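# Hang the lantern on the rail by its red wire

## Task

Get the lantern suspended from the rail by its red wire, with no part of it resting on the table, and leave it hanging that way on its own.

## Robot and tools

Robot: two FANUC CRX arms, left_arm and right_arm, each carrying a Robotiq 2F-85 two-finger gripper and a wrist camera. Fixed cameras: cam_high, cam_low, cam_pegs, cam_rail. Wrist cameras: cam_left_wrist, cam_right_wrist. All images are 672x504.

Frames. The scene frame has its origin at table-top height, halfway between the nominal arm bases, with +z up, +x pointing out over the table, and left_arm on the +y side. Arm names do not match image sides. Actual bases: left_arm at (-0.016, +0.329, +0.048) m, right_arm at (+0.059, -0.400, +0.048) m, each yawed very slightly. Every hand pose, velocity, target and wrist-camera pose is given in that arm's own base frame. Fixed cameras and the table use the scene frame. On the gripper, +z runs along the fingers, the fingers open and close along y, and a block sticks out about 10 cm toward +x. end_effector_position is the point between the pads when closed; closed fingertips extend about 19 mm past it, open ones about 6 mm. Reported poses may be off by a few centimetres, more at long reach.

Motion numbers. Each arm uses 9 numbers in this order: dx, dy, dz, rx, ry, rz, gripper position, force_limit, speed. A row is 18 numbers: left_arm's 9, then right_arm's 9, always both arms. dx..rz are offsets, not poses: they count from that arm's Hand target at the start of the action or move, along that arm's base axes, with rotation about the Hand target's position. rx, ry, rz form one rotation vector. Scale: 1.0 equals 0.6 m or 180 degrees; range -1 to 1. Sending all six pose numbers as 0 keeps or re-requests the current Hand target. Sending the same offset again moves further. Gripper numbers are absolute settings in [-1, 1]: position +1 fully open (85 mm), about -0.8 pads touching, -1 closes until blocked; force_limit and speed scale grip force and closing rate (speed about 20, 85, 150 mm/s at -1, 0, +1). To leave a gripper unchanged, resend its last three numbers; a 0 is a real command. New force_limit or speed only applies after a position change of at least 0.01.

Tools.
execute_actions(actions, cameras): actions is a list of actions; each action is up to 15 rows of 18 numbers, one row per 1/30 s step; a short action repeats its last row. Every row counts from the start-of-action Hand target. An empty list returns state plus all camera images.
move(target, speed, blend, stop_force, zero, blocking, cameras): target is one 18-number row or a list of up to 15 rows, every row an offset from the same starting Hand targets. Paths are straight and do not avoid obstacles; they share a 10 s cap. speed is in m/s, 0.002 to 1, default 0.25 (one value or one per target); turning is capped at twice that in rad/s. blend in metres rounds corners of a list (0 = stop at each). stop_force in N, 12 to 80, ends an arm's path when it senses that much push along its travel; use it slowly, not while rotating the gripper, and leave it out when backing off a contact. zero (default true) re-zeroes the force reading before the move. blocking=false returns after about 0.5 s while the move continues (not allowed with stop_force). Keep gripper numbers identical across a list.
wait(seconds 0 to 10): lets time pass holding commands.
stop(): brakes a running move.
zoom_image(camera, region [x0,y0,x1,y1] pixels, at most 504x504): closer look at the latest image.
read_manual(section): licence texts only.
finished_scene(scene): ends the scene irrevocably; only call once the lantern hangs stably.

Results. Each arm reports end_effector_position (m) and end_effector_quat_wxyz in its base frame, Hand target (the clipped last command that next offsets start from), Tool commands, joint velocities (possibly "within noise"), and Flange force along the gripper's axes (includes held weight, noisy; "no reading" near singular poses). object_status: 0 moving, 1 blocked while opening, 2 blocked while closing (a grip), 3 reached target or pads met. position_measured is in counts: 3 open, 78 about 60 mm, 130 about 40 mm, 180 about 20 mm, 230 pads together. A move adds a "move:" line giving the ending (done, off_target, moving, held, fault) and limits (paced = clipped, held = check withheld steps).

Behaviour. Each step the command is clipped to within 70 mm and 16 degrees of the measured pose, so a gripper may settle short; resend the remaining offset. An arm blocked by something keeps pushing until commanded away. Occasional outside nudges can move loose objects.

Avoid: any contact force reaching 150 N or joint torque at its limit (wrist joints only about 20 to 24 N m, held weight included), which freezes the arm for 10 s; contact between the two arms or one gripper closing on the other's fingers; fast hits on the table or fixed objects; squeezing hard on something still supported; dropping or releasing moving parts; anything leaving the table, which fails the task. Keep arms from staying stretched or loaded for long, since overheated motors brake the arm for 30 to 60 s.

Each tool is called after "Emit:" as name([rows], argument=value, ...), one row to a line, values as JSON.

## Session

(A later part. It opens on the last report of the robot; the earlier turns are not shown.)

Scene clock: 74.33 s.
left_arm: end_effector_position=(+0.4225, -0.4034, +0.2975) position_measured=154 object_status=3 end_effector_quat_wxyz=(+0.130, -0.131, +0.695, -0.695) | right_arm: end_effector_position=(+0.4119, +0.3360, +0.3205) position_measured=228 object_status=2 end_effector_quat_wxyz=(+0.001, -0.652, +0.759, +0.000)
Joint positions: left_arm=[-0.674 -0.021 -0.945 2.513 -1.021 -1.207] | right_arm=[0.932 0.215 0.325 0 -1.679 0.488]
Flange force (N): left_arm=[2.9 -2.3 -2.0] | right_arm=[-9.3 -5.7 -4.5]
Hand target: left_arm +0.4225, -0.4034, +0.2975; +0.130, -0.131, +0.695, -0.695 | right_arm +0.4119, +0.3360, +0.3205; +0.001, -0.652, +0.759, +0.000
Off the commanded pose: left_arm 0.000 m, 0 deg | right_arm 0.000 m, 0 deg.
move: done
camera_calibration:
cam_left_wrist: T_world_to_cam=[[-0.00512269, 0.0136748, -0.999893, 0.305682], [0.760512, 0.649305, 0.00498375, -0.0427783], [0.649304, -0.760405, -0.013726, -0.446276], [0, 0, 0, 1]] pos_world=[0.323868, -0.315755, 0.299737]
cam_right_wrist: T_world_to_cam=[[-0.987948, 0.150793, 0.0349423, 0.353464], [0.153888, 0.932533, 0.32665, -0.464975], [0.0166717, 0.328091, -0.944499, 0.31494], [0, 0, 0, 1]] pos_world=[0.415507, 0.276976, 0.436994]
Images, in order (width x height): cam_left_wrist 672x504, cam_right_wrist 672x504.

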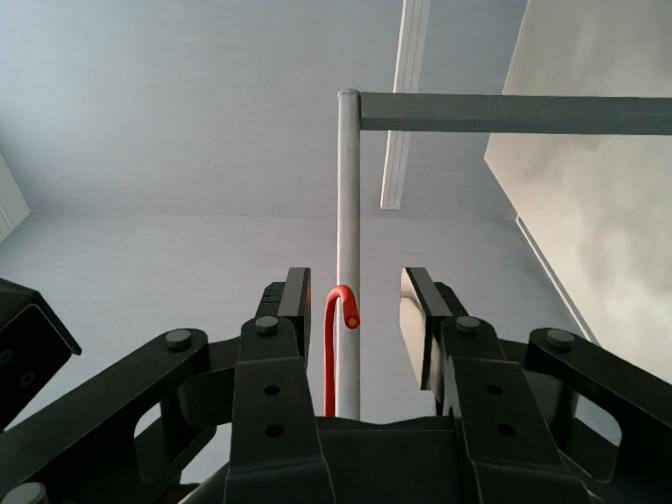

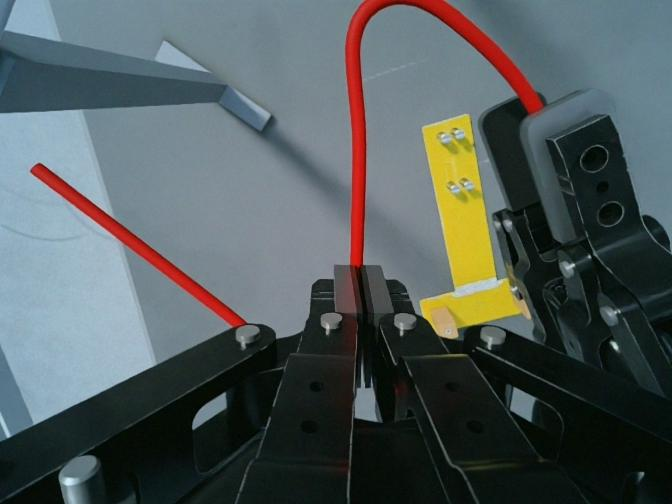

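Excellent. Close, release, and move right arm to rail-view poses.

Emit:
move([
  [0,0,0,0,0,0,-1,1,-0.8,0,0,0,0,0,0,-1,0.5,-1],
  [0,0,0,0,0,0,-1,1,-0.8,0,0,0,0,0,0,-0.7,0.5,-1],
  [0,0,0,0,0,0,-1,1,-0.8,0,0,0.2,0,0,0,-0.7,0.5,-1],
], speed=0.12, cameras=["cam_right_wrist"])

Emit:
move([
  [0,0,0,0,0,0,-1,1,-0.8,-0.02,-0.25,0.1,0,0,0.07,-0.7,0.5,-1],
  [0,0,0,0,0,0,-1,1,-0.8,-0.1,-0.44,0.1,0,0,0.07,-0.7,0.5,-1],
], blend=0.02, cameras=["cam_right_wrist"])

Emit:
move(target=[0,0,0,0,0,0,-1,1,-0.8,0.2,0,0,0,0,0,-0.7,0.5,-1], cameras=["cam_right_wrist"])

Scene clock: 77.93 s.
left_arm: end_effector_position=(+0.4225, -0.4034, +0.2975) position_measured=225 object_status=2 end_effector_quat_wxyz=(+0.130, -0.131, +0.695, -0.695) | right_arm: end_effector_position=(+0.4119, +0.3360, +0.4405) position_measured=217 object_status=3 end_effector_quat_wxyz=(+0.001, -0.652, +0.759, +0.000)
Joint positions: left_arm=[-0.674 -0.021 -0.945 2.513 -1.021 -1.207] | right_arm=[0.932 0.304 0.727 0 -1.992 0.488]
Flange force (N): left_arm=[2.9 -2.0 -2.3] | right_arm=[-11.9 -7.5 -10.8]
Hand target: left_arm +0.4225, -0.4034, +0.2975; +0.130, -0.131, +0.695, -0.695 | right_arm +0.4119, +0.3360, +0.4405; +0.001, -0.652, +0.759, +0.000
Off the commanded pose: left_arm 0.000 m, 0 deg | right_arm 0.000 m, 0 deg.
move: done
camera_calibration:
cam_right_wrist: T_world_to_cam=[[-0.987915, 0.151017, 0.0349, 0.349219], [0.154087, 0.932527, 0.326573, -0.504211], [0.0167728, 0.328004, -0.944527, 0.428278], [0, 0, 0, 1]] pos_world=[0.415507, 0.276976, 0.556994]
Images, in order (width x height): cam_right_wrist 672x504.

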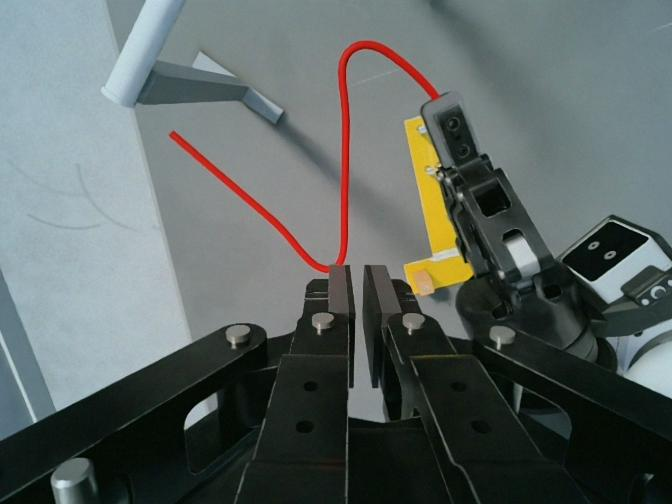

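Scene clock: 79.53 s.
left_arm: end_effector_position=(+0.4225, -0.4034, +0.2975) position_measured=225 object_status=2 end_effector_quat_wxyz=(+0.130, -0.131, +0.695, -0.695) | right_arm: end_effector_position=(+0.3519, +0.0721, +0.5005) position_measured=217 object_status=3 end_effector_quat_wxyz=(-0.001, +0.731, -0.682, +0.000)
Joint positions: left_arm=[-0.674 -0.021 -0.945 2.513 -1.021 -1.207] | right_arm=[0.571 -0.086 0.449 -0.001 -2.105 1.067]
Flange force (N): left_arm=[3.0 -2.0 -2.2] | right_arm=[-1.8 -5.0 -6.7]
Hand target: left_arm +0.4225, -0.4034, +0.2975; +0.130, -0.131, +0.695, -0.695 | right_arm +0.3519, +0.0720, +0.5005; -0.001, +0.731, -0.682, +0.000
Off the commanded pose: left_arm 0.000 m, 0 deg | right_arm 0.000 m, 0 deg.
move: done
camera_calibration:
cam_right_wrist: T_world_to_cam=[[-0.997047, -0.0683619, 0.0349765, 0.346781], [-0.0532498, 0.943693, 0.326508, -0.196238], [-0.0553278, 0.323681, -0.944547, 0.598222], [0, 0, 0, 1]] pos_world=[0.368406, 0.0152619, 0.616993]
Images, in order (width x height): cam_right_wrist 672x504.

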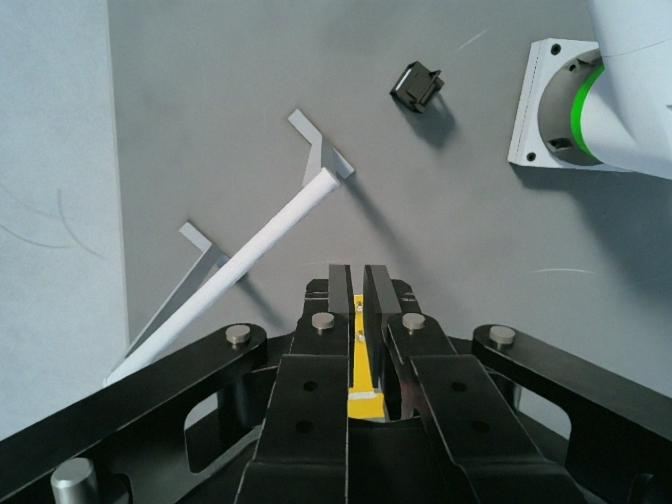

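Scene clock: 80.60 s.
left_arm: end_effector_position=(+0.4225, -0.4034, +0.2975) position_measured=225 object_status=2 end_effector_quat_wxyz=(+0.130, -0.131, +0.695, -0.695) | right_arm: end_effector_position=(+0.4719, +0.0720, +0.5005) position_measured=217 object_status=3 end_effector_quat_wxyz=(-0.001, +0.731, -0.682, +0.000)
Joint positions: left_arm=[-0.674 -0.021 -0.945 2.513 -1.021 -1.207] | right_arm=[0.426 0.234 0.796 -0.002 -2.131 1.212]
Flange force (N): left_arm=[3.2 -1.9 -2.1] | right_arm=[-2.9 -9.2 -8.4]
Hand target: left_arm +0.4225, -0.4034, +0.2975; +0.130, -0.131, +0.695, -0.695 | right_arm +0.4719, +0.0720, +0.5005; -0.001, +0.731, -0.682, +0.000
Off the commanded pose: left_arm 0.000 m, 0 deg | right_arm 0.000 m, 0 deg.
move: done
camera_calibration:
cam_right_wrist: T_world_to_cam=[[-0.997053, -0.0683375, 0.0348729, 0.466393], [-0.0532553, 0.943664, 0.326592, -0.189902], [-0.0552268, 0.323772, -0.944522, 0.604791], [0, 0, 0, 1]] pos_world=[0.488306, 0.0152616, 0.616994]
Images, in order (width x height): cam_right_wrist 672x504.

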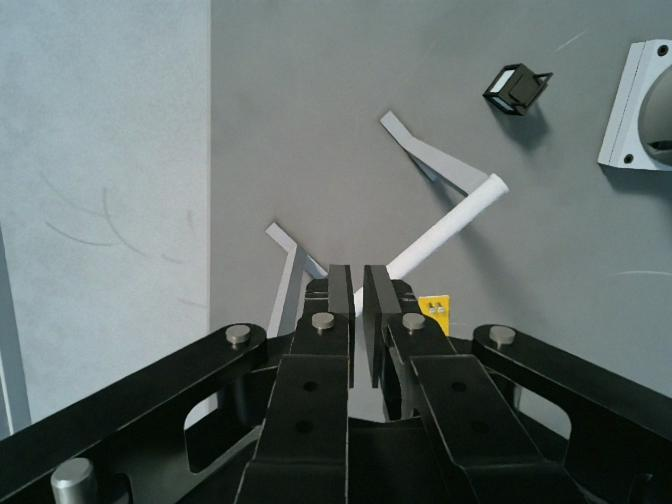

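Emit:
move([
  [0,0,0,0,0,0,-1,1,-0.8,-0.3,-0.3,0,0,0,0,-0.7,0.5,-1],
  [0.0,0.1,0.25,0.469,-0.191,-0.152,-1,1,-0.8,-0.578,-0.74,0,0,0,0,-0.7,0.5,-1],
  [0.074,-0.138,0.185,0.469,-0.191,-0.152,-1,1,-0.8,-0.578,-0.74,0,0,0,0,-0.7,0.5,-1],
], cameras=["cam_rail","cam_low","cam_left_wrist"])

Scene clock: 87.53 s.
left_arm: end_effector_position=(+0.4669, -0.4862, +0.4086) position_measured=225 object_status=2 end_effector_quat_wxyz=(+0.212, +0.329, +0.917, -0.076) | right_arm: end_effector_position=(+0.1251, -0.3720, +0.5005) position_measured=217 object_status=3 end_effector_quat_wxyz=(-0.001, +0.731, -0.682, +0.000)
Joint positions: left_arm=[-0.592 0.262 0.504 0.043 -1.361 -0.097] | right_arm=[-0.91 0 0.532 -0.002 -2.104 2.549]
Flange force (N): left_arm=[7.2 0.4 0.8] | right_arm=[5.1 -4.6 -7.6]
Hand target: left_arm +0.4669, -0.4862, +0.4085; +0.212, +0.330, +0.917, -0.076 | right_arm +0.1251, -0.3720, +0.5005; -0.001, +0.731, -0.682, +0.000
Off the commanded pose: left_arm 0.000 m, 0 deg | right_arm 0.000 m, 0 deg.
move: done
camera_calibration:
cam_left_wrist: T_world_to_cam=[[0.632894, 0.774126, 0.013189, 0.0759869], [0.539717, -0.453336, 0.70936, -0.744094], [0.555114, -0.441831, -0.704723, -0.0553111], [0, 0, 0, 1]] pos_world=[0.384212, -0.420586, 0.487849]
Images, in order (width x height): cam_low 672x504, cam_rail 672x504, cam_left_wrist 672x504.

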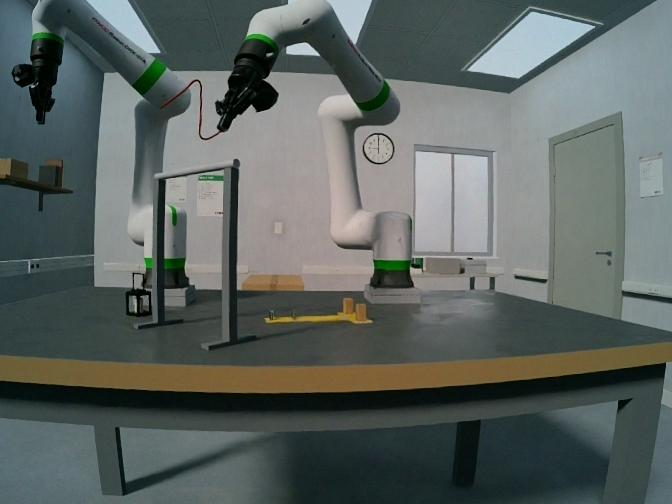

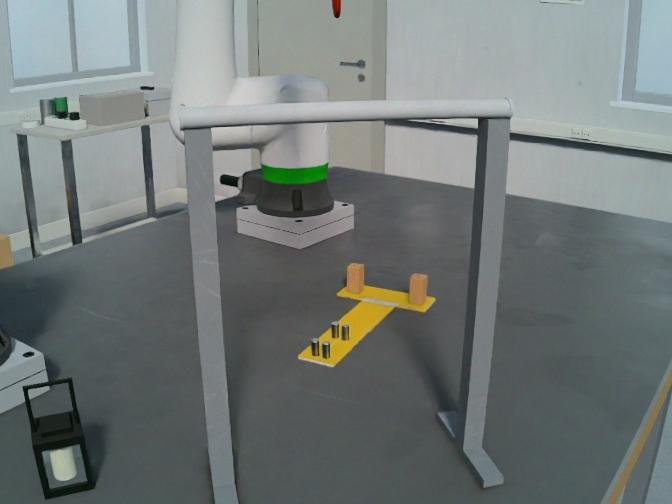

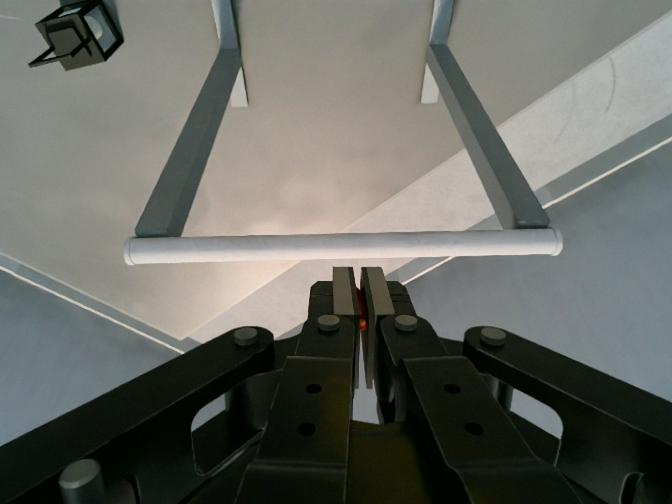

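Emit:
move(target=[-0.006,0.005,-0.19,0,0,0,-1,1,-0.8,0,0,0,0,0,0,-0.7,0.5,-1], speed=0.06, stop_force=14)

Emit:
move(target=[0,0,-0.1,0,0,0,-1,1,-0.8,0,0,0,0,0,0,-0.7,0.5,-1], speed=0.015, stop_force=12, cameras=["cam_rail","cam_low"])

Emit:
zoom_image(camera="cam_low", region=[120, 110, 260, 250])

Scene clock: 90.67 s.
left_arm: end_effector_position=(+0.4633, -0.4832, +0.2945) position_measured=225 object_status=2 end_effector_quat_wxyz=(+0.212, +0.330, +0.917, -0.076) | right_arm: end_effector_position=(+0.1251, -0.3720, +0.5005) position_measured=217 object_status=3 end_effector_quat_wxyz=(-0.001, +0.731, -0.682, +0.000)
Joint positions: left_arm=[-0.591 0.216 0.178 0.048 -1.082 -0.112] | right_arm=[-0.91 0 0.532 -0.002 -2.104 2.549]
Flange force (N): left_arm=[5.2 -0.2 -0.8] | right_arm=[5.6 -4.2 -7.3]
Hand target: left_arm +0.4633, -0.4832, +0.2945; +0.212, +0.330, +0.917, -0.076 | right_arm +0.1251, -0.3720, +0.5005; -0.001, +0.731, -0.682, +0.000
Off the commanded pose: left_arm 0.000 m, 0 deg | right_arm 0.000 m, 0 deg.
move: done

Scene clock: 95.37 s.
left_arm: end_effector_position=(+0.4633, -0.4832, +0.2345) position_measured=225 object_status=2 end_effector_quat_wxyz=(+0.212, +0.330, +0.917, -0.076) | right_arm: end_effector_position=(+0.1251, -0.3720, +0.5005) position_measured=217 object_status=3 end_effector_quat_wxyz=(-0.001, +0.731, -0.682, +0.000)
Joint positions: left_arm=[-0.591 0.23 0.053 0.053 -0.943 -0.12] | right_arm=[-0.91 0 0.532 -0.002 -2.104 2.549]
Flange force (N): left_arm=[3.5 0.4 -1.7] | right_arm=[5.7 -4.5 -8.1]
Hand target: left_arm +0.4633, -0.4832, +0.2345; +0.212, +0.330, +0.917, -0.076 | right_arm +0.1251, -0.3720, +0.5005; -0.001, +0.731, -0.682, +0.000
Off the commanded pose: left_arm 0.000 m, 0 deg | right_arm 0.000 m, 0 deg.
move: done
Images, in order (width x height): cam_low 672x504, cam_rail 672x504.

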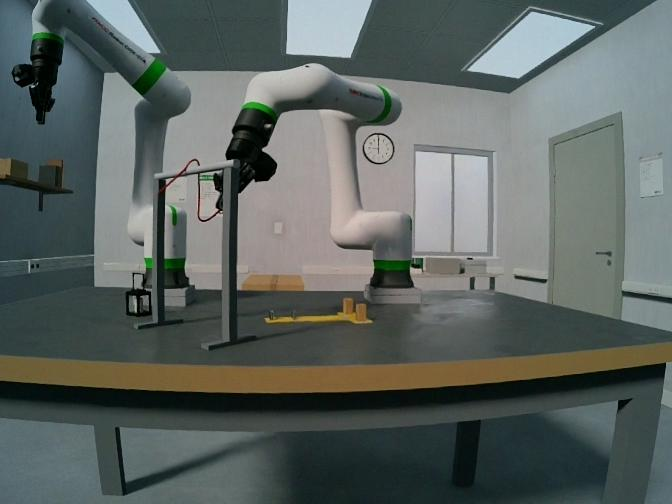

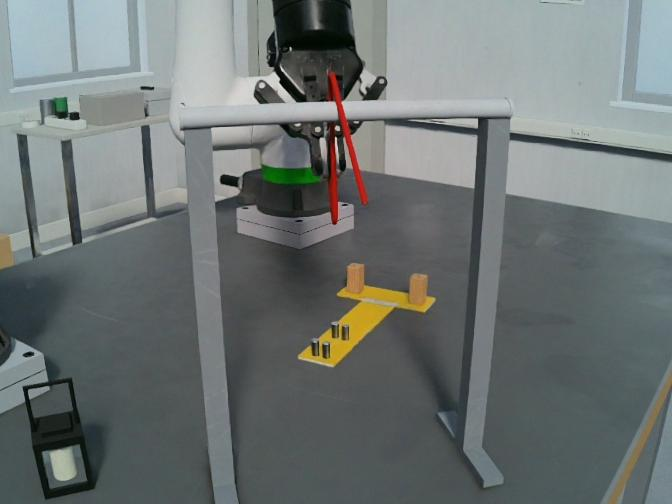

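Scaled by 3.600 from the camera's 672x504 image, which has a finer 960x720 frame.

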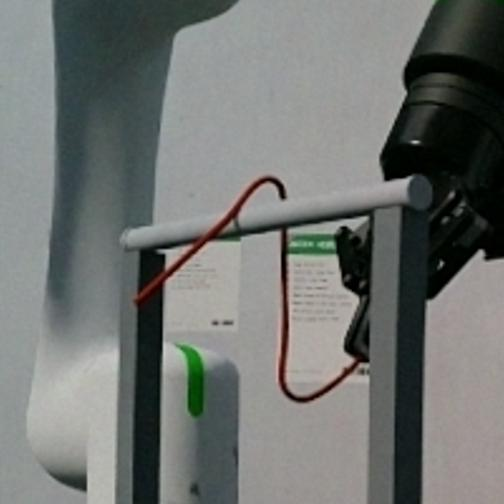

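Emit:
move(target=[0,0,-0.06,0,0,0,-1,1,-0.8,0,0,0,0,0,0,-0.7,0.5,-1], speed=0.012, stop_force=12, cameras=["cam_low"])

Emit:
zoom_image(camera="cam_low", region=[120, 110, 260, 250])

Scene clock: 99.20 s.
left_arm: end_effector_position=(+0.4633, -0.4832, +0.1985) position_measured=225 object_status=2 end_effector_quat_wxyz=(+0.212, +0.330, +0.917, -0.076) | right_arm: end_effector_position=(+0.1251, -0.3720, +0.5005) position_measured=217 object_status=3 end_effector_quat_wxyz=(-0.001, +0.731, -0.682, +0.000)
Joint positions: left_arm=[-0.591 0.247 -0.012 0.056 -0.861 -0.126] | right_arm=[-0.91 0 0.532 -0.002 -2.104 2.549]
Flange force (N): left_arm=[-2.7 -0.8 -6.5] | right_arm=[5.9 -4.7 -7.6]
Hand target: left_arm +0.4633, -0.4832, +0.1985; +0.212, +0.330, +0.917, -0.076 | right_arm +0.1251, -0.3720, +0.5005; -0.001, +0.731, -0.682, +0.000
Off the commanded pose: left_arm 0.000 m, 0 deg | right_arm 0.000 m, 0 deg.
move: done
Images, in order (width x height): cam_low 672x504.

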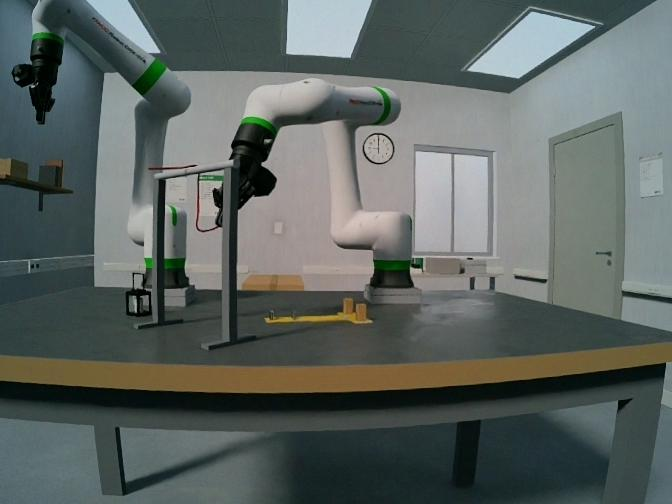

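Scaled by 3.600 from the camera's 672x504 image, which has a finer 960x720 frame.

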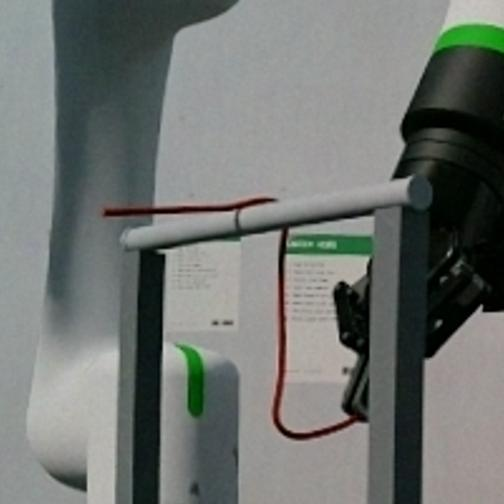

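Emit:
move(target=[0,0,0.02,0,0,0,-1,1,-0.8,0,0,0,0,0,0,-0.7,0.5,-1], speed=0.03, cameras=["cam_low","cam_rail","cam_left_wrist"])

Emit:
zoom_image(camera="cam_low", region=[120, 110, 260, 250])

Scene clock: 100.13 s.
left_arm: end_effector_position=(+0.4633, -0.4832, +0.2105) position_measured=225 object_status=2 end_effector_quat_wxyz=(+0.212, +0.330, +0.917, -0.076) | right_arm: end_effector_position=(+0.1251, -0.3720, +0.5005) position_measured=217 object_status=3 end_effector_quat_wxyz=(-0.001, +0.731, -0.682, +0.000)
Joint positions: left_arm=[-0.591 0.24 0.009 0.055 -0.888 -0.124] | right_arm=[-0.91 0 0.532 -0.002 -2.104 2.549]
Flange force (N): left_arm=[4.9 0.0 -1.8] | right_arm=[5.5 -4.9 -7.5]
Hand target: left_arm +0.4633, -0.4832, +0.2105; +0.212, +0.330, +0.917, -0.076 | right_arm +0.1251, -0.3720, +0.5005; -0.001, +0.731, -0.682, +0.000
Off the commanded pose: left_arm 0.000 m, 0 deg | right_arm 0.000 m, 0 deg.
move: done
camera_calibration:
cam_left_wrist: T_world_to_cam=[[0.632902, 0.77412, 0.0131994, 0.0786242], [0.539708, -0.453347, 0.70936, -0.600313], [0.555114, -0.441831, -0.704723, -0.191637], [0, 0, 0, 1]] pos_world=[0.380612, -0.417686, 0.289749]
Images, in order (width x height): cam_low 672x504, cam_rail 672x504, cam_left_wrist 672x504.

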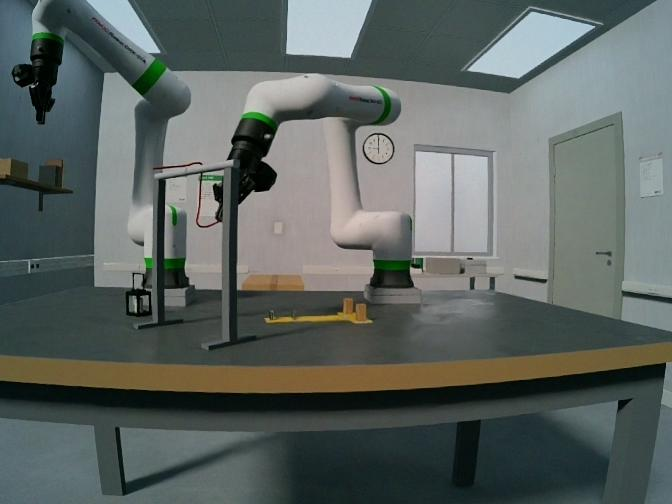

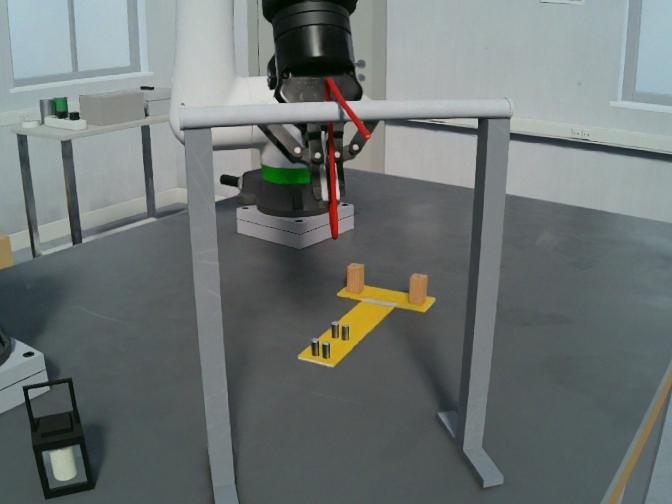

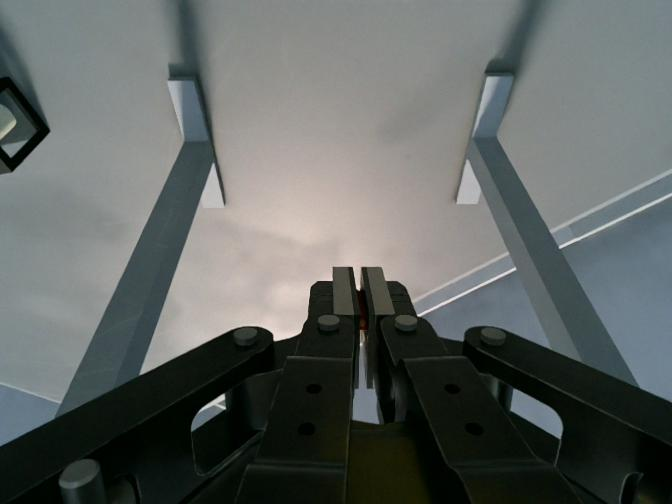

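Scaled by 3.600 from the camera's 672x504 image, which has a finer 960x720 frame.

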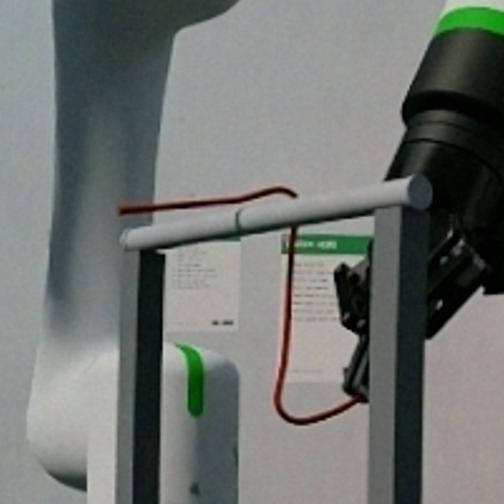

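Emit:
move(target=[0,0,0,0,0,0,-1,1,-0.8,0.637,0.778,-0.084,0,0,0.237,-0.3,-1,-1], cameras=["cam_right_wrist","cam_low"])

Scene clock: 103.97 s.
left_arm: end_effector_position=(+0.4633, -0.4832, +0.2105) position_measured=225 object_status=2 end_effector_quat_wxyz=(+0.212, +0.330, +0.917, -0.076) | right_arm: end_effector_position=(+0.5073, +0.0949, +0.4502) position_measured=167 object_status=3 end_effector_quat_wxyz=(-0.001, +0.929, -0.370, -0.001)
Joint positions: left_arm=[-0.591 0.24 0.009 0.055 -0.888 -0.124] | right_arm=[0.438 0.272 0.711 -0.002 -2.01 1.945]
Flange force (N): left_arm=[4.9 -0.1 -2.0] | right_arm=[5.2 -11.2 -9.5]
Hand target: left_arm +0.4633, -0.4832, +0.2105; +0.212, +0.330, +0.917, -0.076 | right_arm +0.5073, +0.0948, +0.4501; -0.001, +0.929, -0.370, -0.001
Off the commanded pose: left_arm 0.000 m, 0 deg | right_arm 0.000 m, 0 deg.
move: done
camera_calibration:
cam_right_wrist: T_world_to_cam=[[-0.68685, -0.725961, 0.034898, 0.409975], [-0.678678, 0.657814, 0.326614, 0.151297], [-0.260065, 0.20065, -0.944513, 0.667346], [0, 0, 0, 1]] pos_world=[0.557827, 0.0641976, 0.566594]
Images, in order (width x height): cam_low 672x504, cam_right_wrist 672x504.

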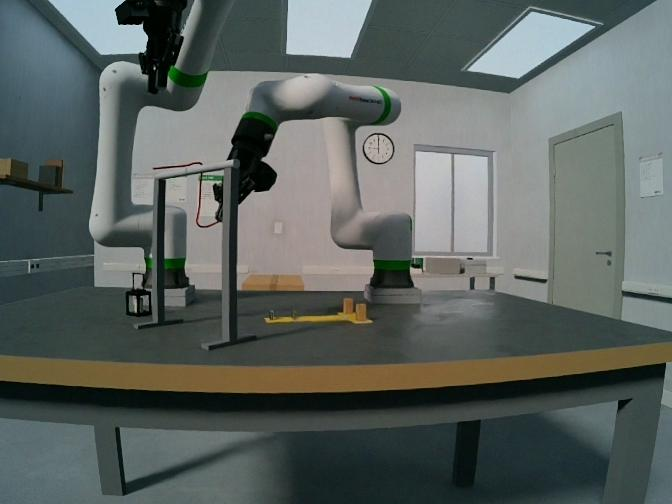

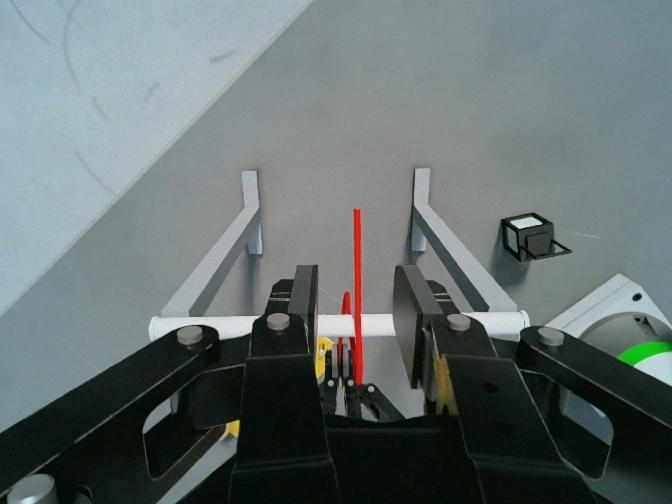

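Emit:
move([
  [0,0,0,0,0,0,-1,1,-0.8,-0.02,0.0195,-0.212,0,0,0,-0.3,-1,-1],
  [0,0,0,0,0,0,-1,1,-0.8,-0.02,0.0195,-0.212,0,0,0,-1,-0.5,-1],
], speed=0.1, cameras=["cam_right_wrist","cam_low","cam_rail"])

Emit:
zoom_image(camera="cam_low", region=[120, 110, 260, 250])

Scene clock: 107.43 s.
left_arm: end_effector_position=(+0.4633, -0.4832, +0.2105) position_measured=225 object_status=2 end_effector_quat_wxyz=(+0.212, +0.330, +0.917, -0.076) | right_arm: end_effector_position=(+0.4953, +0.1065, +0.3229) position_measured=230 object_status=3 end_effector_quat_wxyz=(-0.001, +0.929, -0.370, -0.001)
Joint positions: left_arm=[-0.591 0.24 0.009 0.055 -0.888 -0.124] | right_arm=[0.47 0.152 0.257 -0.002 -1.676 1.914]
Flange force (N): left_arm=[4.4 -0.2 -1.8] | right_arm=[4.1 -9.3 -4.3]
Hand target: left_arm +0.4633, -0.4832, +0.2105; +0.212, +0.330, +0.917, -0.076 | right_arm +0.4953, +0.1065, +0.3229; -0.001, +0.929, -0.370, -0.001
Off the commanded pose: left_arm 0.000 m, 0 deg | right_arm 0.000 m, 0 deg.
move: done
camera_calibration:
cam_right_wrist: T_world_to_cam=[[-0.686945, -0.725868, 0.0349445, 0.41476], [-0.67858, 0.657916, 0.326611, 0.177011], [-0.260067, 0.200652, -0.944513, 0.541762], [0, 0, 0, 1]] pos_world=[0.545928, 0.0758976, 0.439394]
Images, in order (width x height): cam_low 672x504, cam_rail 672x504, cam_right_wrist 672x504.

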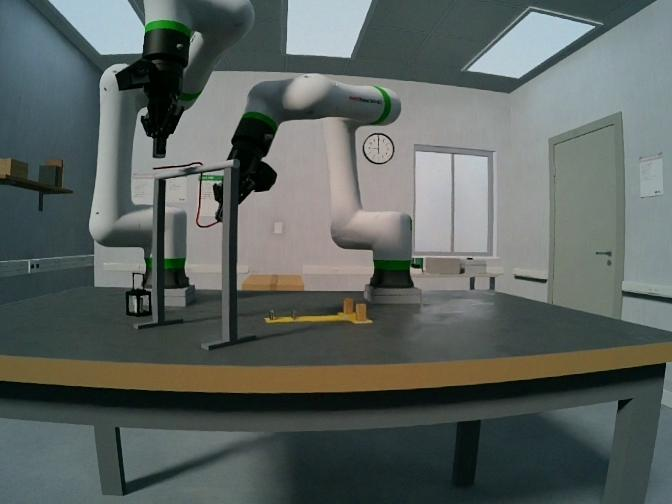

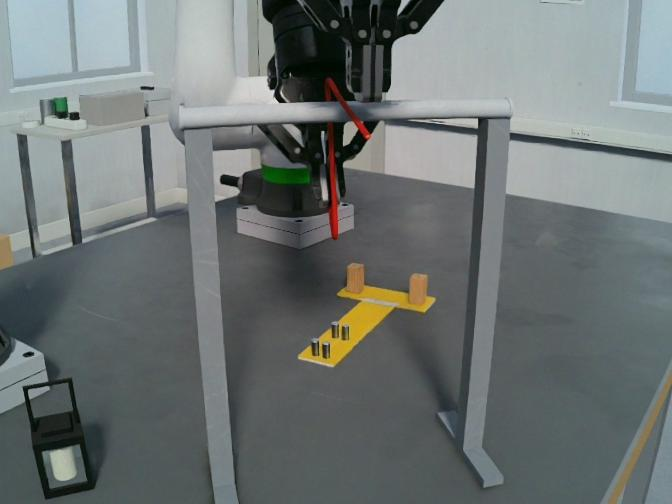

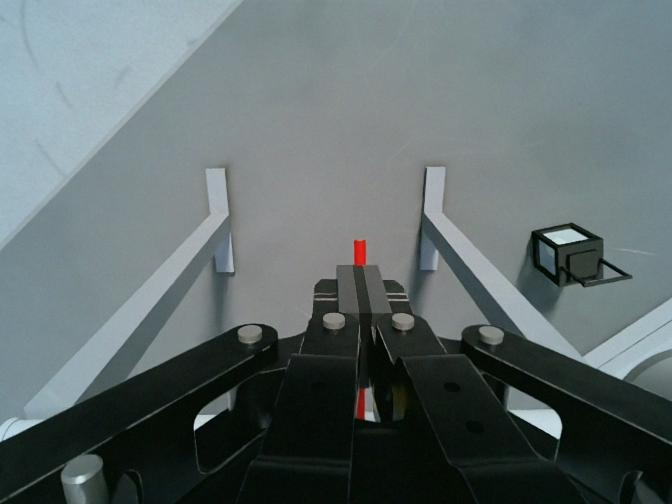

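Scaled by 3.600 from the camera's 672x504 image, which has a finer 960x720 frame.

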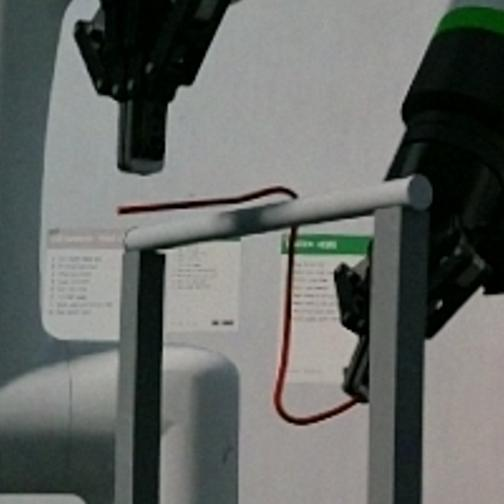

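Emit:
move([
  [0,0,0,0,0,0,-1,1,-0.8,0,0,0,0,0,0,-0.45,-0.5,-1],
  [0,0,0,0,0,0,-1,1,-0.8,0,0,-0.05,0,0,0,-0.45,-0.5,-1],
], speed=0.1, cameras=["cam_low","cam_rail"])

Emit:
zoom_image(camera="cam_low", region=[200, 80, 460, 275])

Emit:
zoom_image(camera="cam_rail", region=[230, 120, 490, 315])

Scene clock: 110.97 s.
left_arm: end_effector_position=(+0.4633, -0.4832, +0.2105) position_measured=225 object_status=2 end_effector_quat_wxyz=(+0.212, +0.330, +0.917, -0.076) | right_arm: end_effector_position=(+0.4953, +0.1065, +0.2930) position_measured=186 object_status=3 end_effector_quat_wxyz=(-0.001, +0.929, -0.370, -0.001)
Joint positions: left_arm=[-0.591 0.24 0.009 0.055 -0.888 -0.124] | right_arm=[0.47 0.147 0.182 -0.002 -1.605 1.914]
Flange force (N): left_arm=[4.4 -0.4 -1.7] | right_arm=[3.5 -9.0 -3.8]
Hand target: left_arm +0.4633, -0.4832, +0.2105; +0.212, +0.330, +0.917, -0.076 | right_arm +0.4953, +0.1065, +0.2929; -0.001, +0.929, -0.370, -0.001
Off the commanded pose: left_arm 0.000 m, 0 deg | right_arm 0.000 m, 0 deg.
move: done
Images, in order (width x height): cam_low 672x504, cam_rail 672x504.

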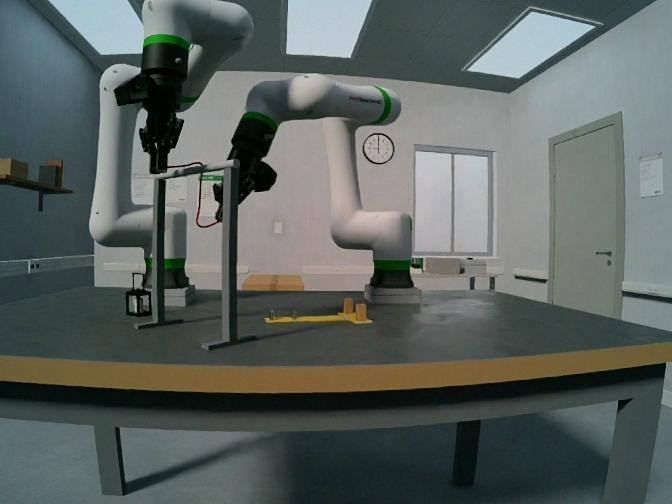

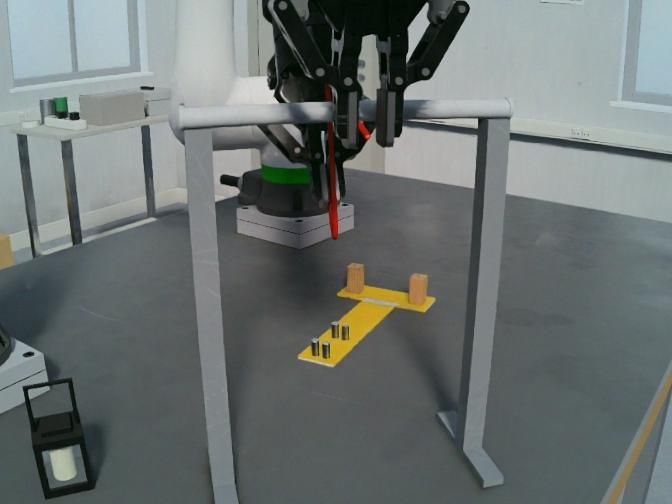

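Scaled by 1.938 from the camera's 672x504 image, which has a finer 960x720 frame.

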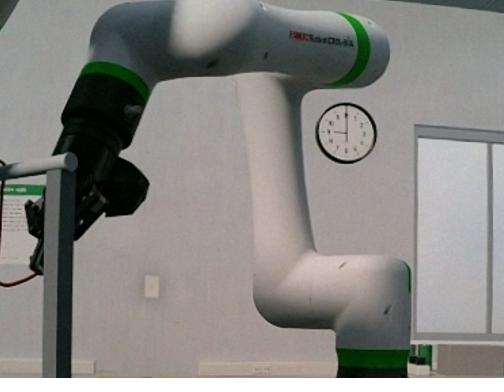

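Scaled by 1.938 from the camera's 672x504 image, which has a finer 960x720 frame.

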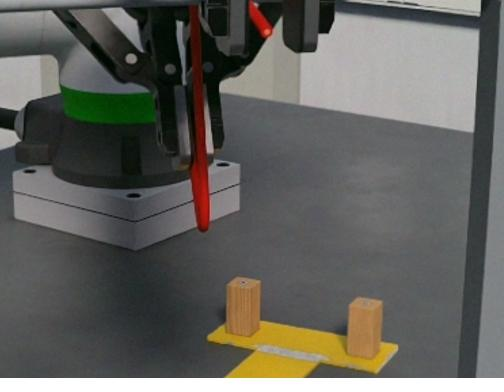

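Emit:
move([
  [0,0,0,0,0,0,-1,1,-0.8,0,0,0,0,0,0,-1,-0.5,-1],
  [0,0,0,0,0,0,-1,1,-0.8,-0.0121,0.0114,-0.04,0.0762,0.0809,0,-1,-0.5,-1],
  [0,0,0,0,0,0,-1,1,-0.8,-0.034,0.032,-0.0717,0.1524,0.1617,0,-1,-0.5,-1],
], speed=0.06, blend=[0,0.004,0], cameras=["cam_low","cam_rail"])

Emit:
move([
  [0,0,0,0,0,0,-1,1,-0.8,0,0,0,0,0,0,-0.4,-0.5,-1],
  [0,0,0,0,0,0,-1,1,-0.8,0.1,-0.095,0.1,0,0,0,-0.4,-0.5,-1],
  [0,0,0,0,0,0,-1,1,-0.8,0.1,-0.095,0.3,-0.1524,-0.1617,0,-0.4,-0.5,-1],
], speed=0.12, cameras=["cam_low","cam_rail","cam_right_wrist"])

Emit:
zoom_image(camera="cam_low", region=[130, 100, 290, 260])

Scene clock: 118.83 s.
left_arm: end_effector_position=(+0.4633, -0.4832, +0.2105) position_measured=225 object_status=2 end_effector_quat_wxyz=(+0.212, +0.330, +0.917, -0.076) | right_arm: end_effector_position=(+0.4749, +0.1258, +0.2499) position_measured=222 object_status=2 end_effector_quat_wxyz=(-0.127, +0.873, -0.348, -0.319)
Joint positions: left_arm=[-0.591 0.24 0.009 0.055 -0.888 -0.124] | right_arm=[0.154 0.456 0.475 -0.592 -1.992 2.093]
Flange force (N): left_arm=[3.6 0.5 -4.4] | right_arm=[9.4 -9.4 -10.4]
Hand target: left_arm +0.4633, -0.4832, +0.2105; +0.212, +0.330, +0.917, -0.076 | right_arm +0.4749, +0.1257, +0.2499; -0.127, +0.873, -0.348, -0.319
Off the commanded pose: left_arm 0.000 m, 0 deg | right_arm 0.000 m, 0 deg.
move: done
Images, in order (width x height): cam_low 672x504, cam_rail 672x504.

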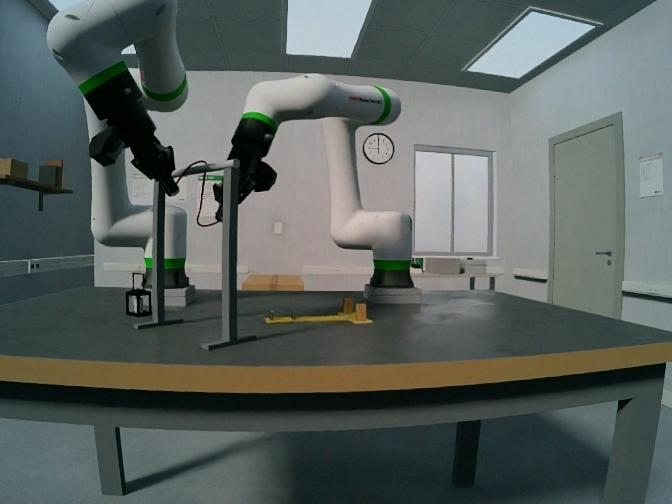

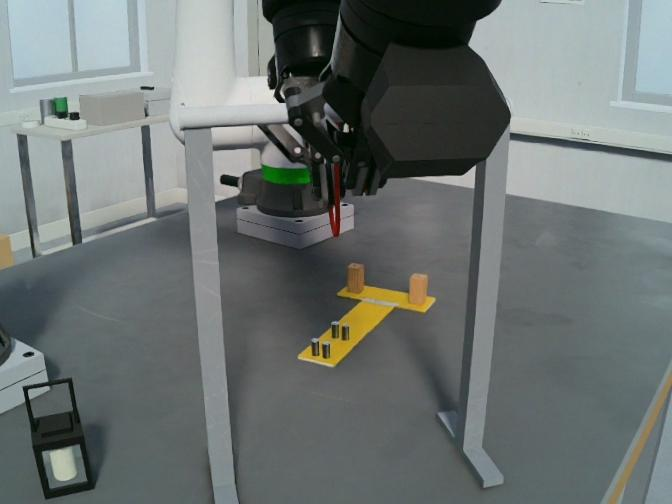

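Scene clock: 124.30 s.
left_arm: end_effector_position=(+0.4633, -0.4832, +0.2105) position_measured=225 object_status=2 end_effector_quat_wxyz=(+0.212, +0.330, +0.917, -0.076) | right_arm: end_effector_position=(+0.5349, +0.0687, +0.4299) position_measured=179 object_status=3 end_effector_quat_wxyz=(-0.001, +0.929, -0.370, -0.001)
Joint positions: left_arm=[-0.591 0.24 0.009 0.055 -0.888 -0.124] | right_arm=[0.37 0.316 0.717 -0.002 -1.972 2.013]
Flange force (N): left_arm=[4.5 -0.1 -1.7] | right_arm=[5.8 -11.3 -8.4]
Hand target: left_arm +0.4633, -0.4832, +0.2105; +0.212, +0.330, +0.917, -0.076 | right_arm +0.5349, +0.0687, +0.4299; -0.001, +0.929, -0.370, -0.001
Off the commanded pose: left_arm 0.000 m, 0 deg | right_arm 0.000 m, 0 deg.
move: done
camera_calibration:
cam_right_wrist: T_world_to_cam=[[-0.686945, -0.725868, 0.0349445, 0.410786], [-0.67858, 0.657916, 0.326611, 0.193804], [-0.260067, 0.200652, -0.944513, 0.660708], [0, 0, 0, 1]] pos_world=[0.585528, 0.0380976, 0.546394]
Images, in order (width x height): cam_low 672x504, cam_rail 672x504, cam_right_wrist 672x504.

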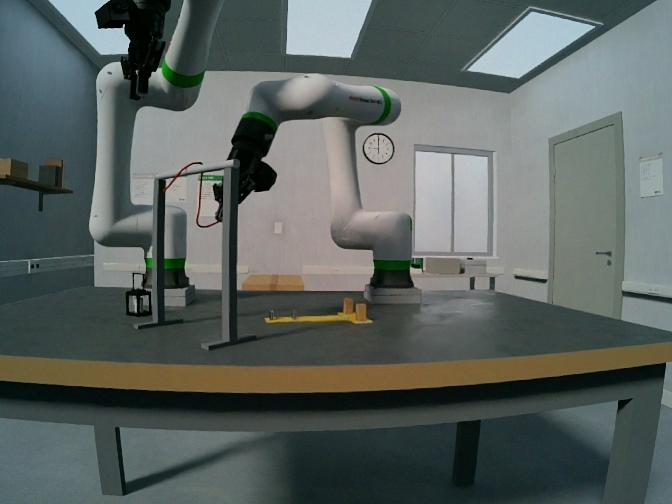

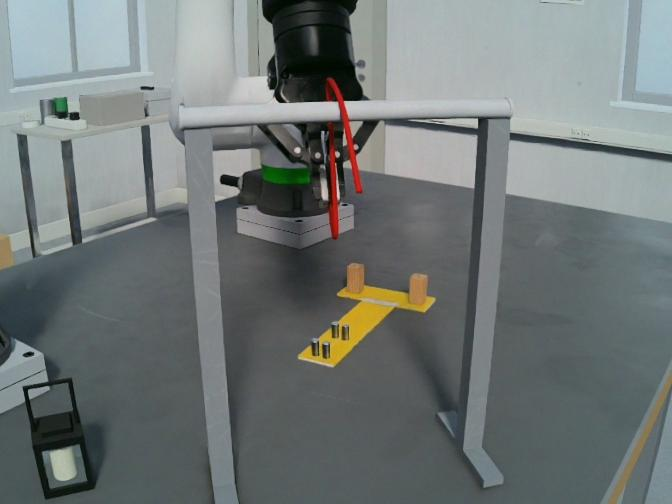

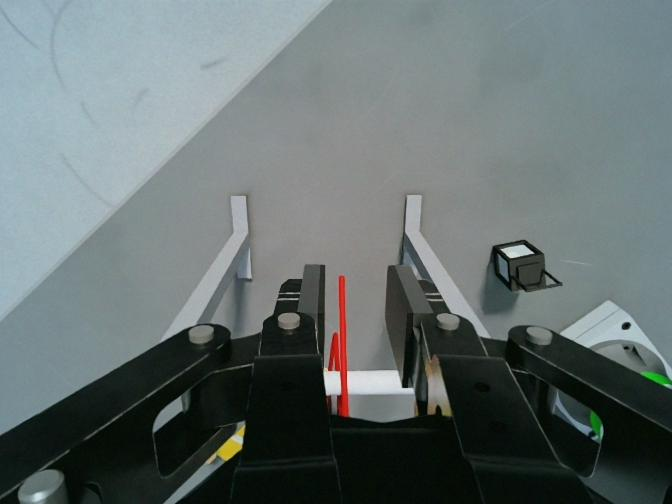

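Scaled by 3.150 from the camera's 672x504 image, which has a finer 960x720 frame.

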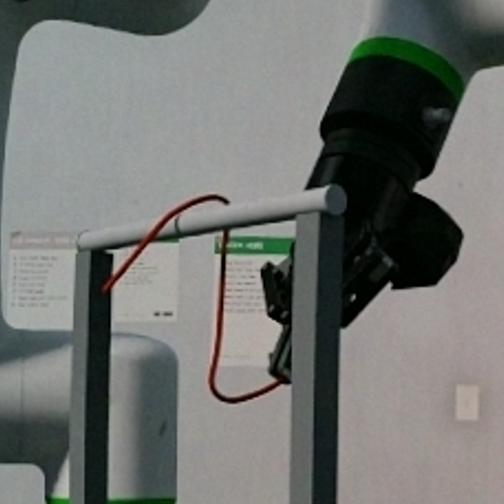

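Emit:
move([
  [0,0,0,0,0,0,-1,1,-0.8,0,0,0.15,0,0,0,-0.4,-0.5,-1],
  [0,0,-0.005,0,0,0,-1,1,-0.8,-0.683,-0.735,0.15,0,0,0,-0.4,-0.5,-1],
], speed=0.3, blend=0.03)

Emit:
move([
  [0,0,0,0,0,0,-0.6,1,-1,0,0,0,0,0,0,-0.4,-0.5,-1],
], cameras=["cam_low"])

Emit:
zoom_image(camera="cam_low", region=[130, 100, 290, 260])

Scene clock: 127.43 s.
left_arm: end_effector_position=(+0.4633, -0.4832, +0.2075) position_measured=225 object_status=2 end_effector_quat_wxyz=(+0.212, +0.329, +0.917, -0.076) | right_arm: end_effector_position=(+0.1264, -0.3709, +0.5196) position_measured=179 object_status=3 end_effector_quat_wxyz=(-0.001, +0.929, -0.370, -0.001)
Joint positions: left_arm=[-0.591 0.242 0.003 0.055 -0.881 -0.124] | right_arm=[-0.905 0.028 0.613 -0.001 -2.157 3.288]
Flange force (N): left_arm=[3.3 -0.4 -2.2] | right_arm=[7.1 0.0 -8.2]
Hand target: left_arm +0.4633, -0.4832, +0.2075; +0.212, +0.330, +0.917, -0.076 | right_arm +0.1264, -0.3709, +0.5196; -0.001, +0.929, -0.370, -0.001
Off the commanded pose: left_arm 0.000 m, 0 deg | right_arm 0.000 m, 0 deg.
move: done

Scene clock: 128.10 s.
left_arm: end_effector_position=(+0.4633, -0.4832, +0.2075) position_measured=205 object_status=0 end_effector_quat_wxyz=(+0.212, +0.330, +0.917, -0.076) | right_arm: end_effector_position=(+0.1264, -0.3709, +0.5196) position_measured=179 object_status=3 end_effector_quat_wxyz=(-0.001, +0.929, -0.370, -0.001)
Joint positions: left_arm=[-0.591 0.242 0.003 0.055 -0.881 -0.124] | right_arm=[-0.905 0.028 0.613 -0.001 -2.157 3.288]
Flange force (N): left_arm=[4.3 -0.2 -1.9] | right_arm=[7.4 1.0 -7.8]
Hand target: left_arm +0.4633, -0.4832, +0.2075; +0.212, +0.330, +0.917, -0.076 | right_arm +0.1264, -0.3709, +0.5196; -0.001, +0.929, -0.370, -0.001
Off the commanded pose: left_arm 0.000 m, 0 deg | right_arm 0.000 m, 0 deg.
move: done
Images, in order (width x height): cam_low 672x504.

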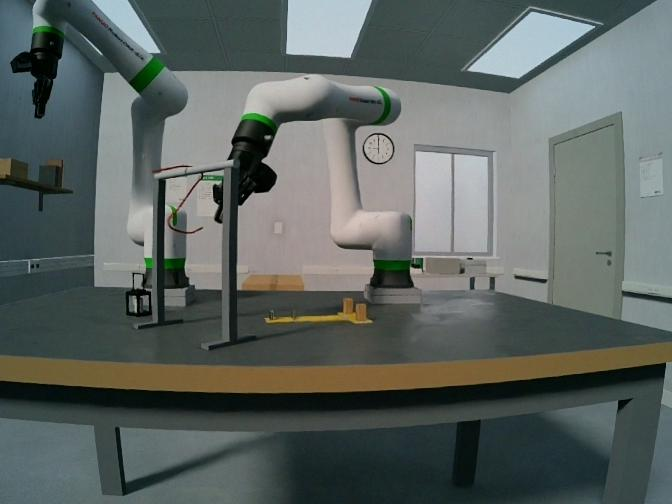

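Scaled by 3.150 from the camera's 672x504 image, which has a finer 960x720 frame.

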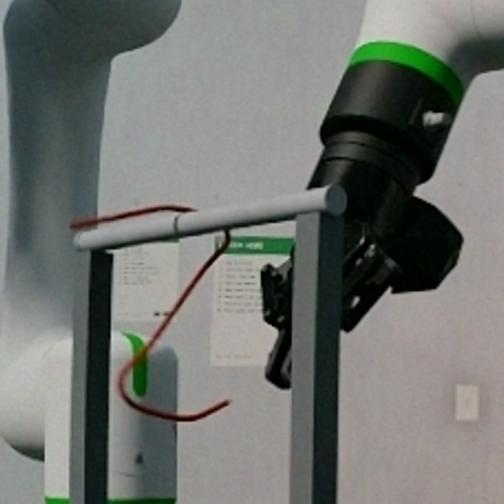

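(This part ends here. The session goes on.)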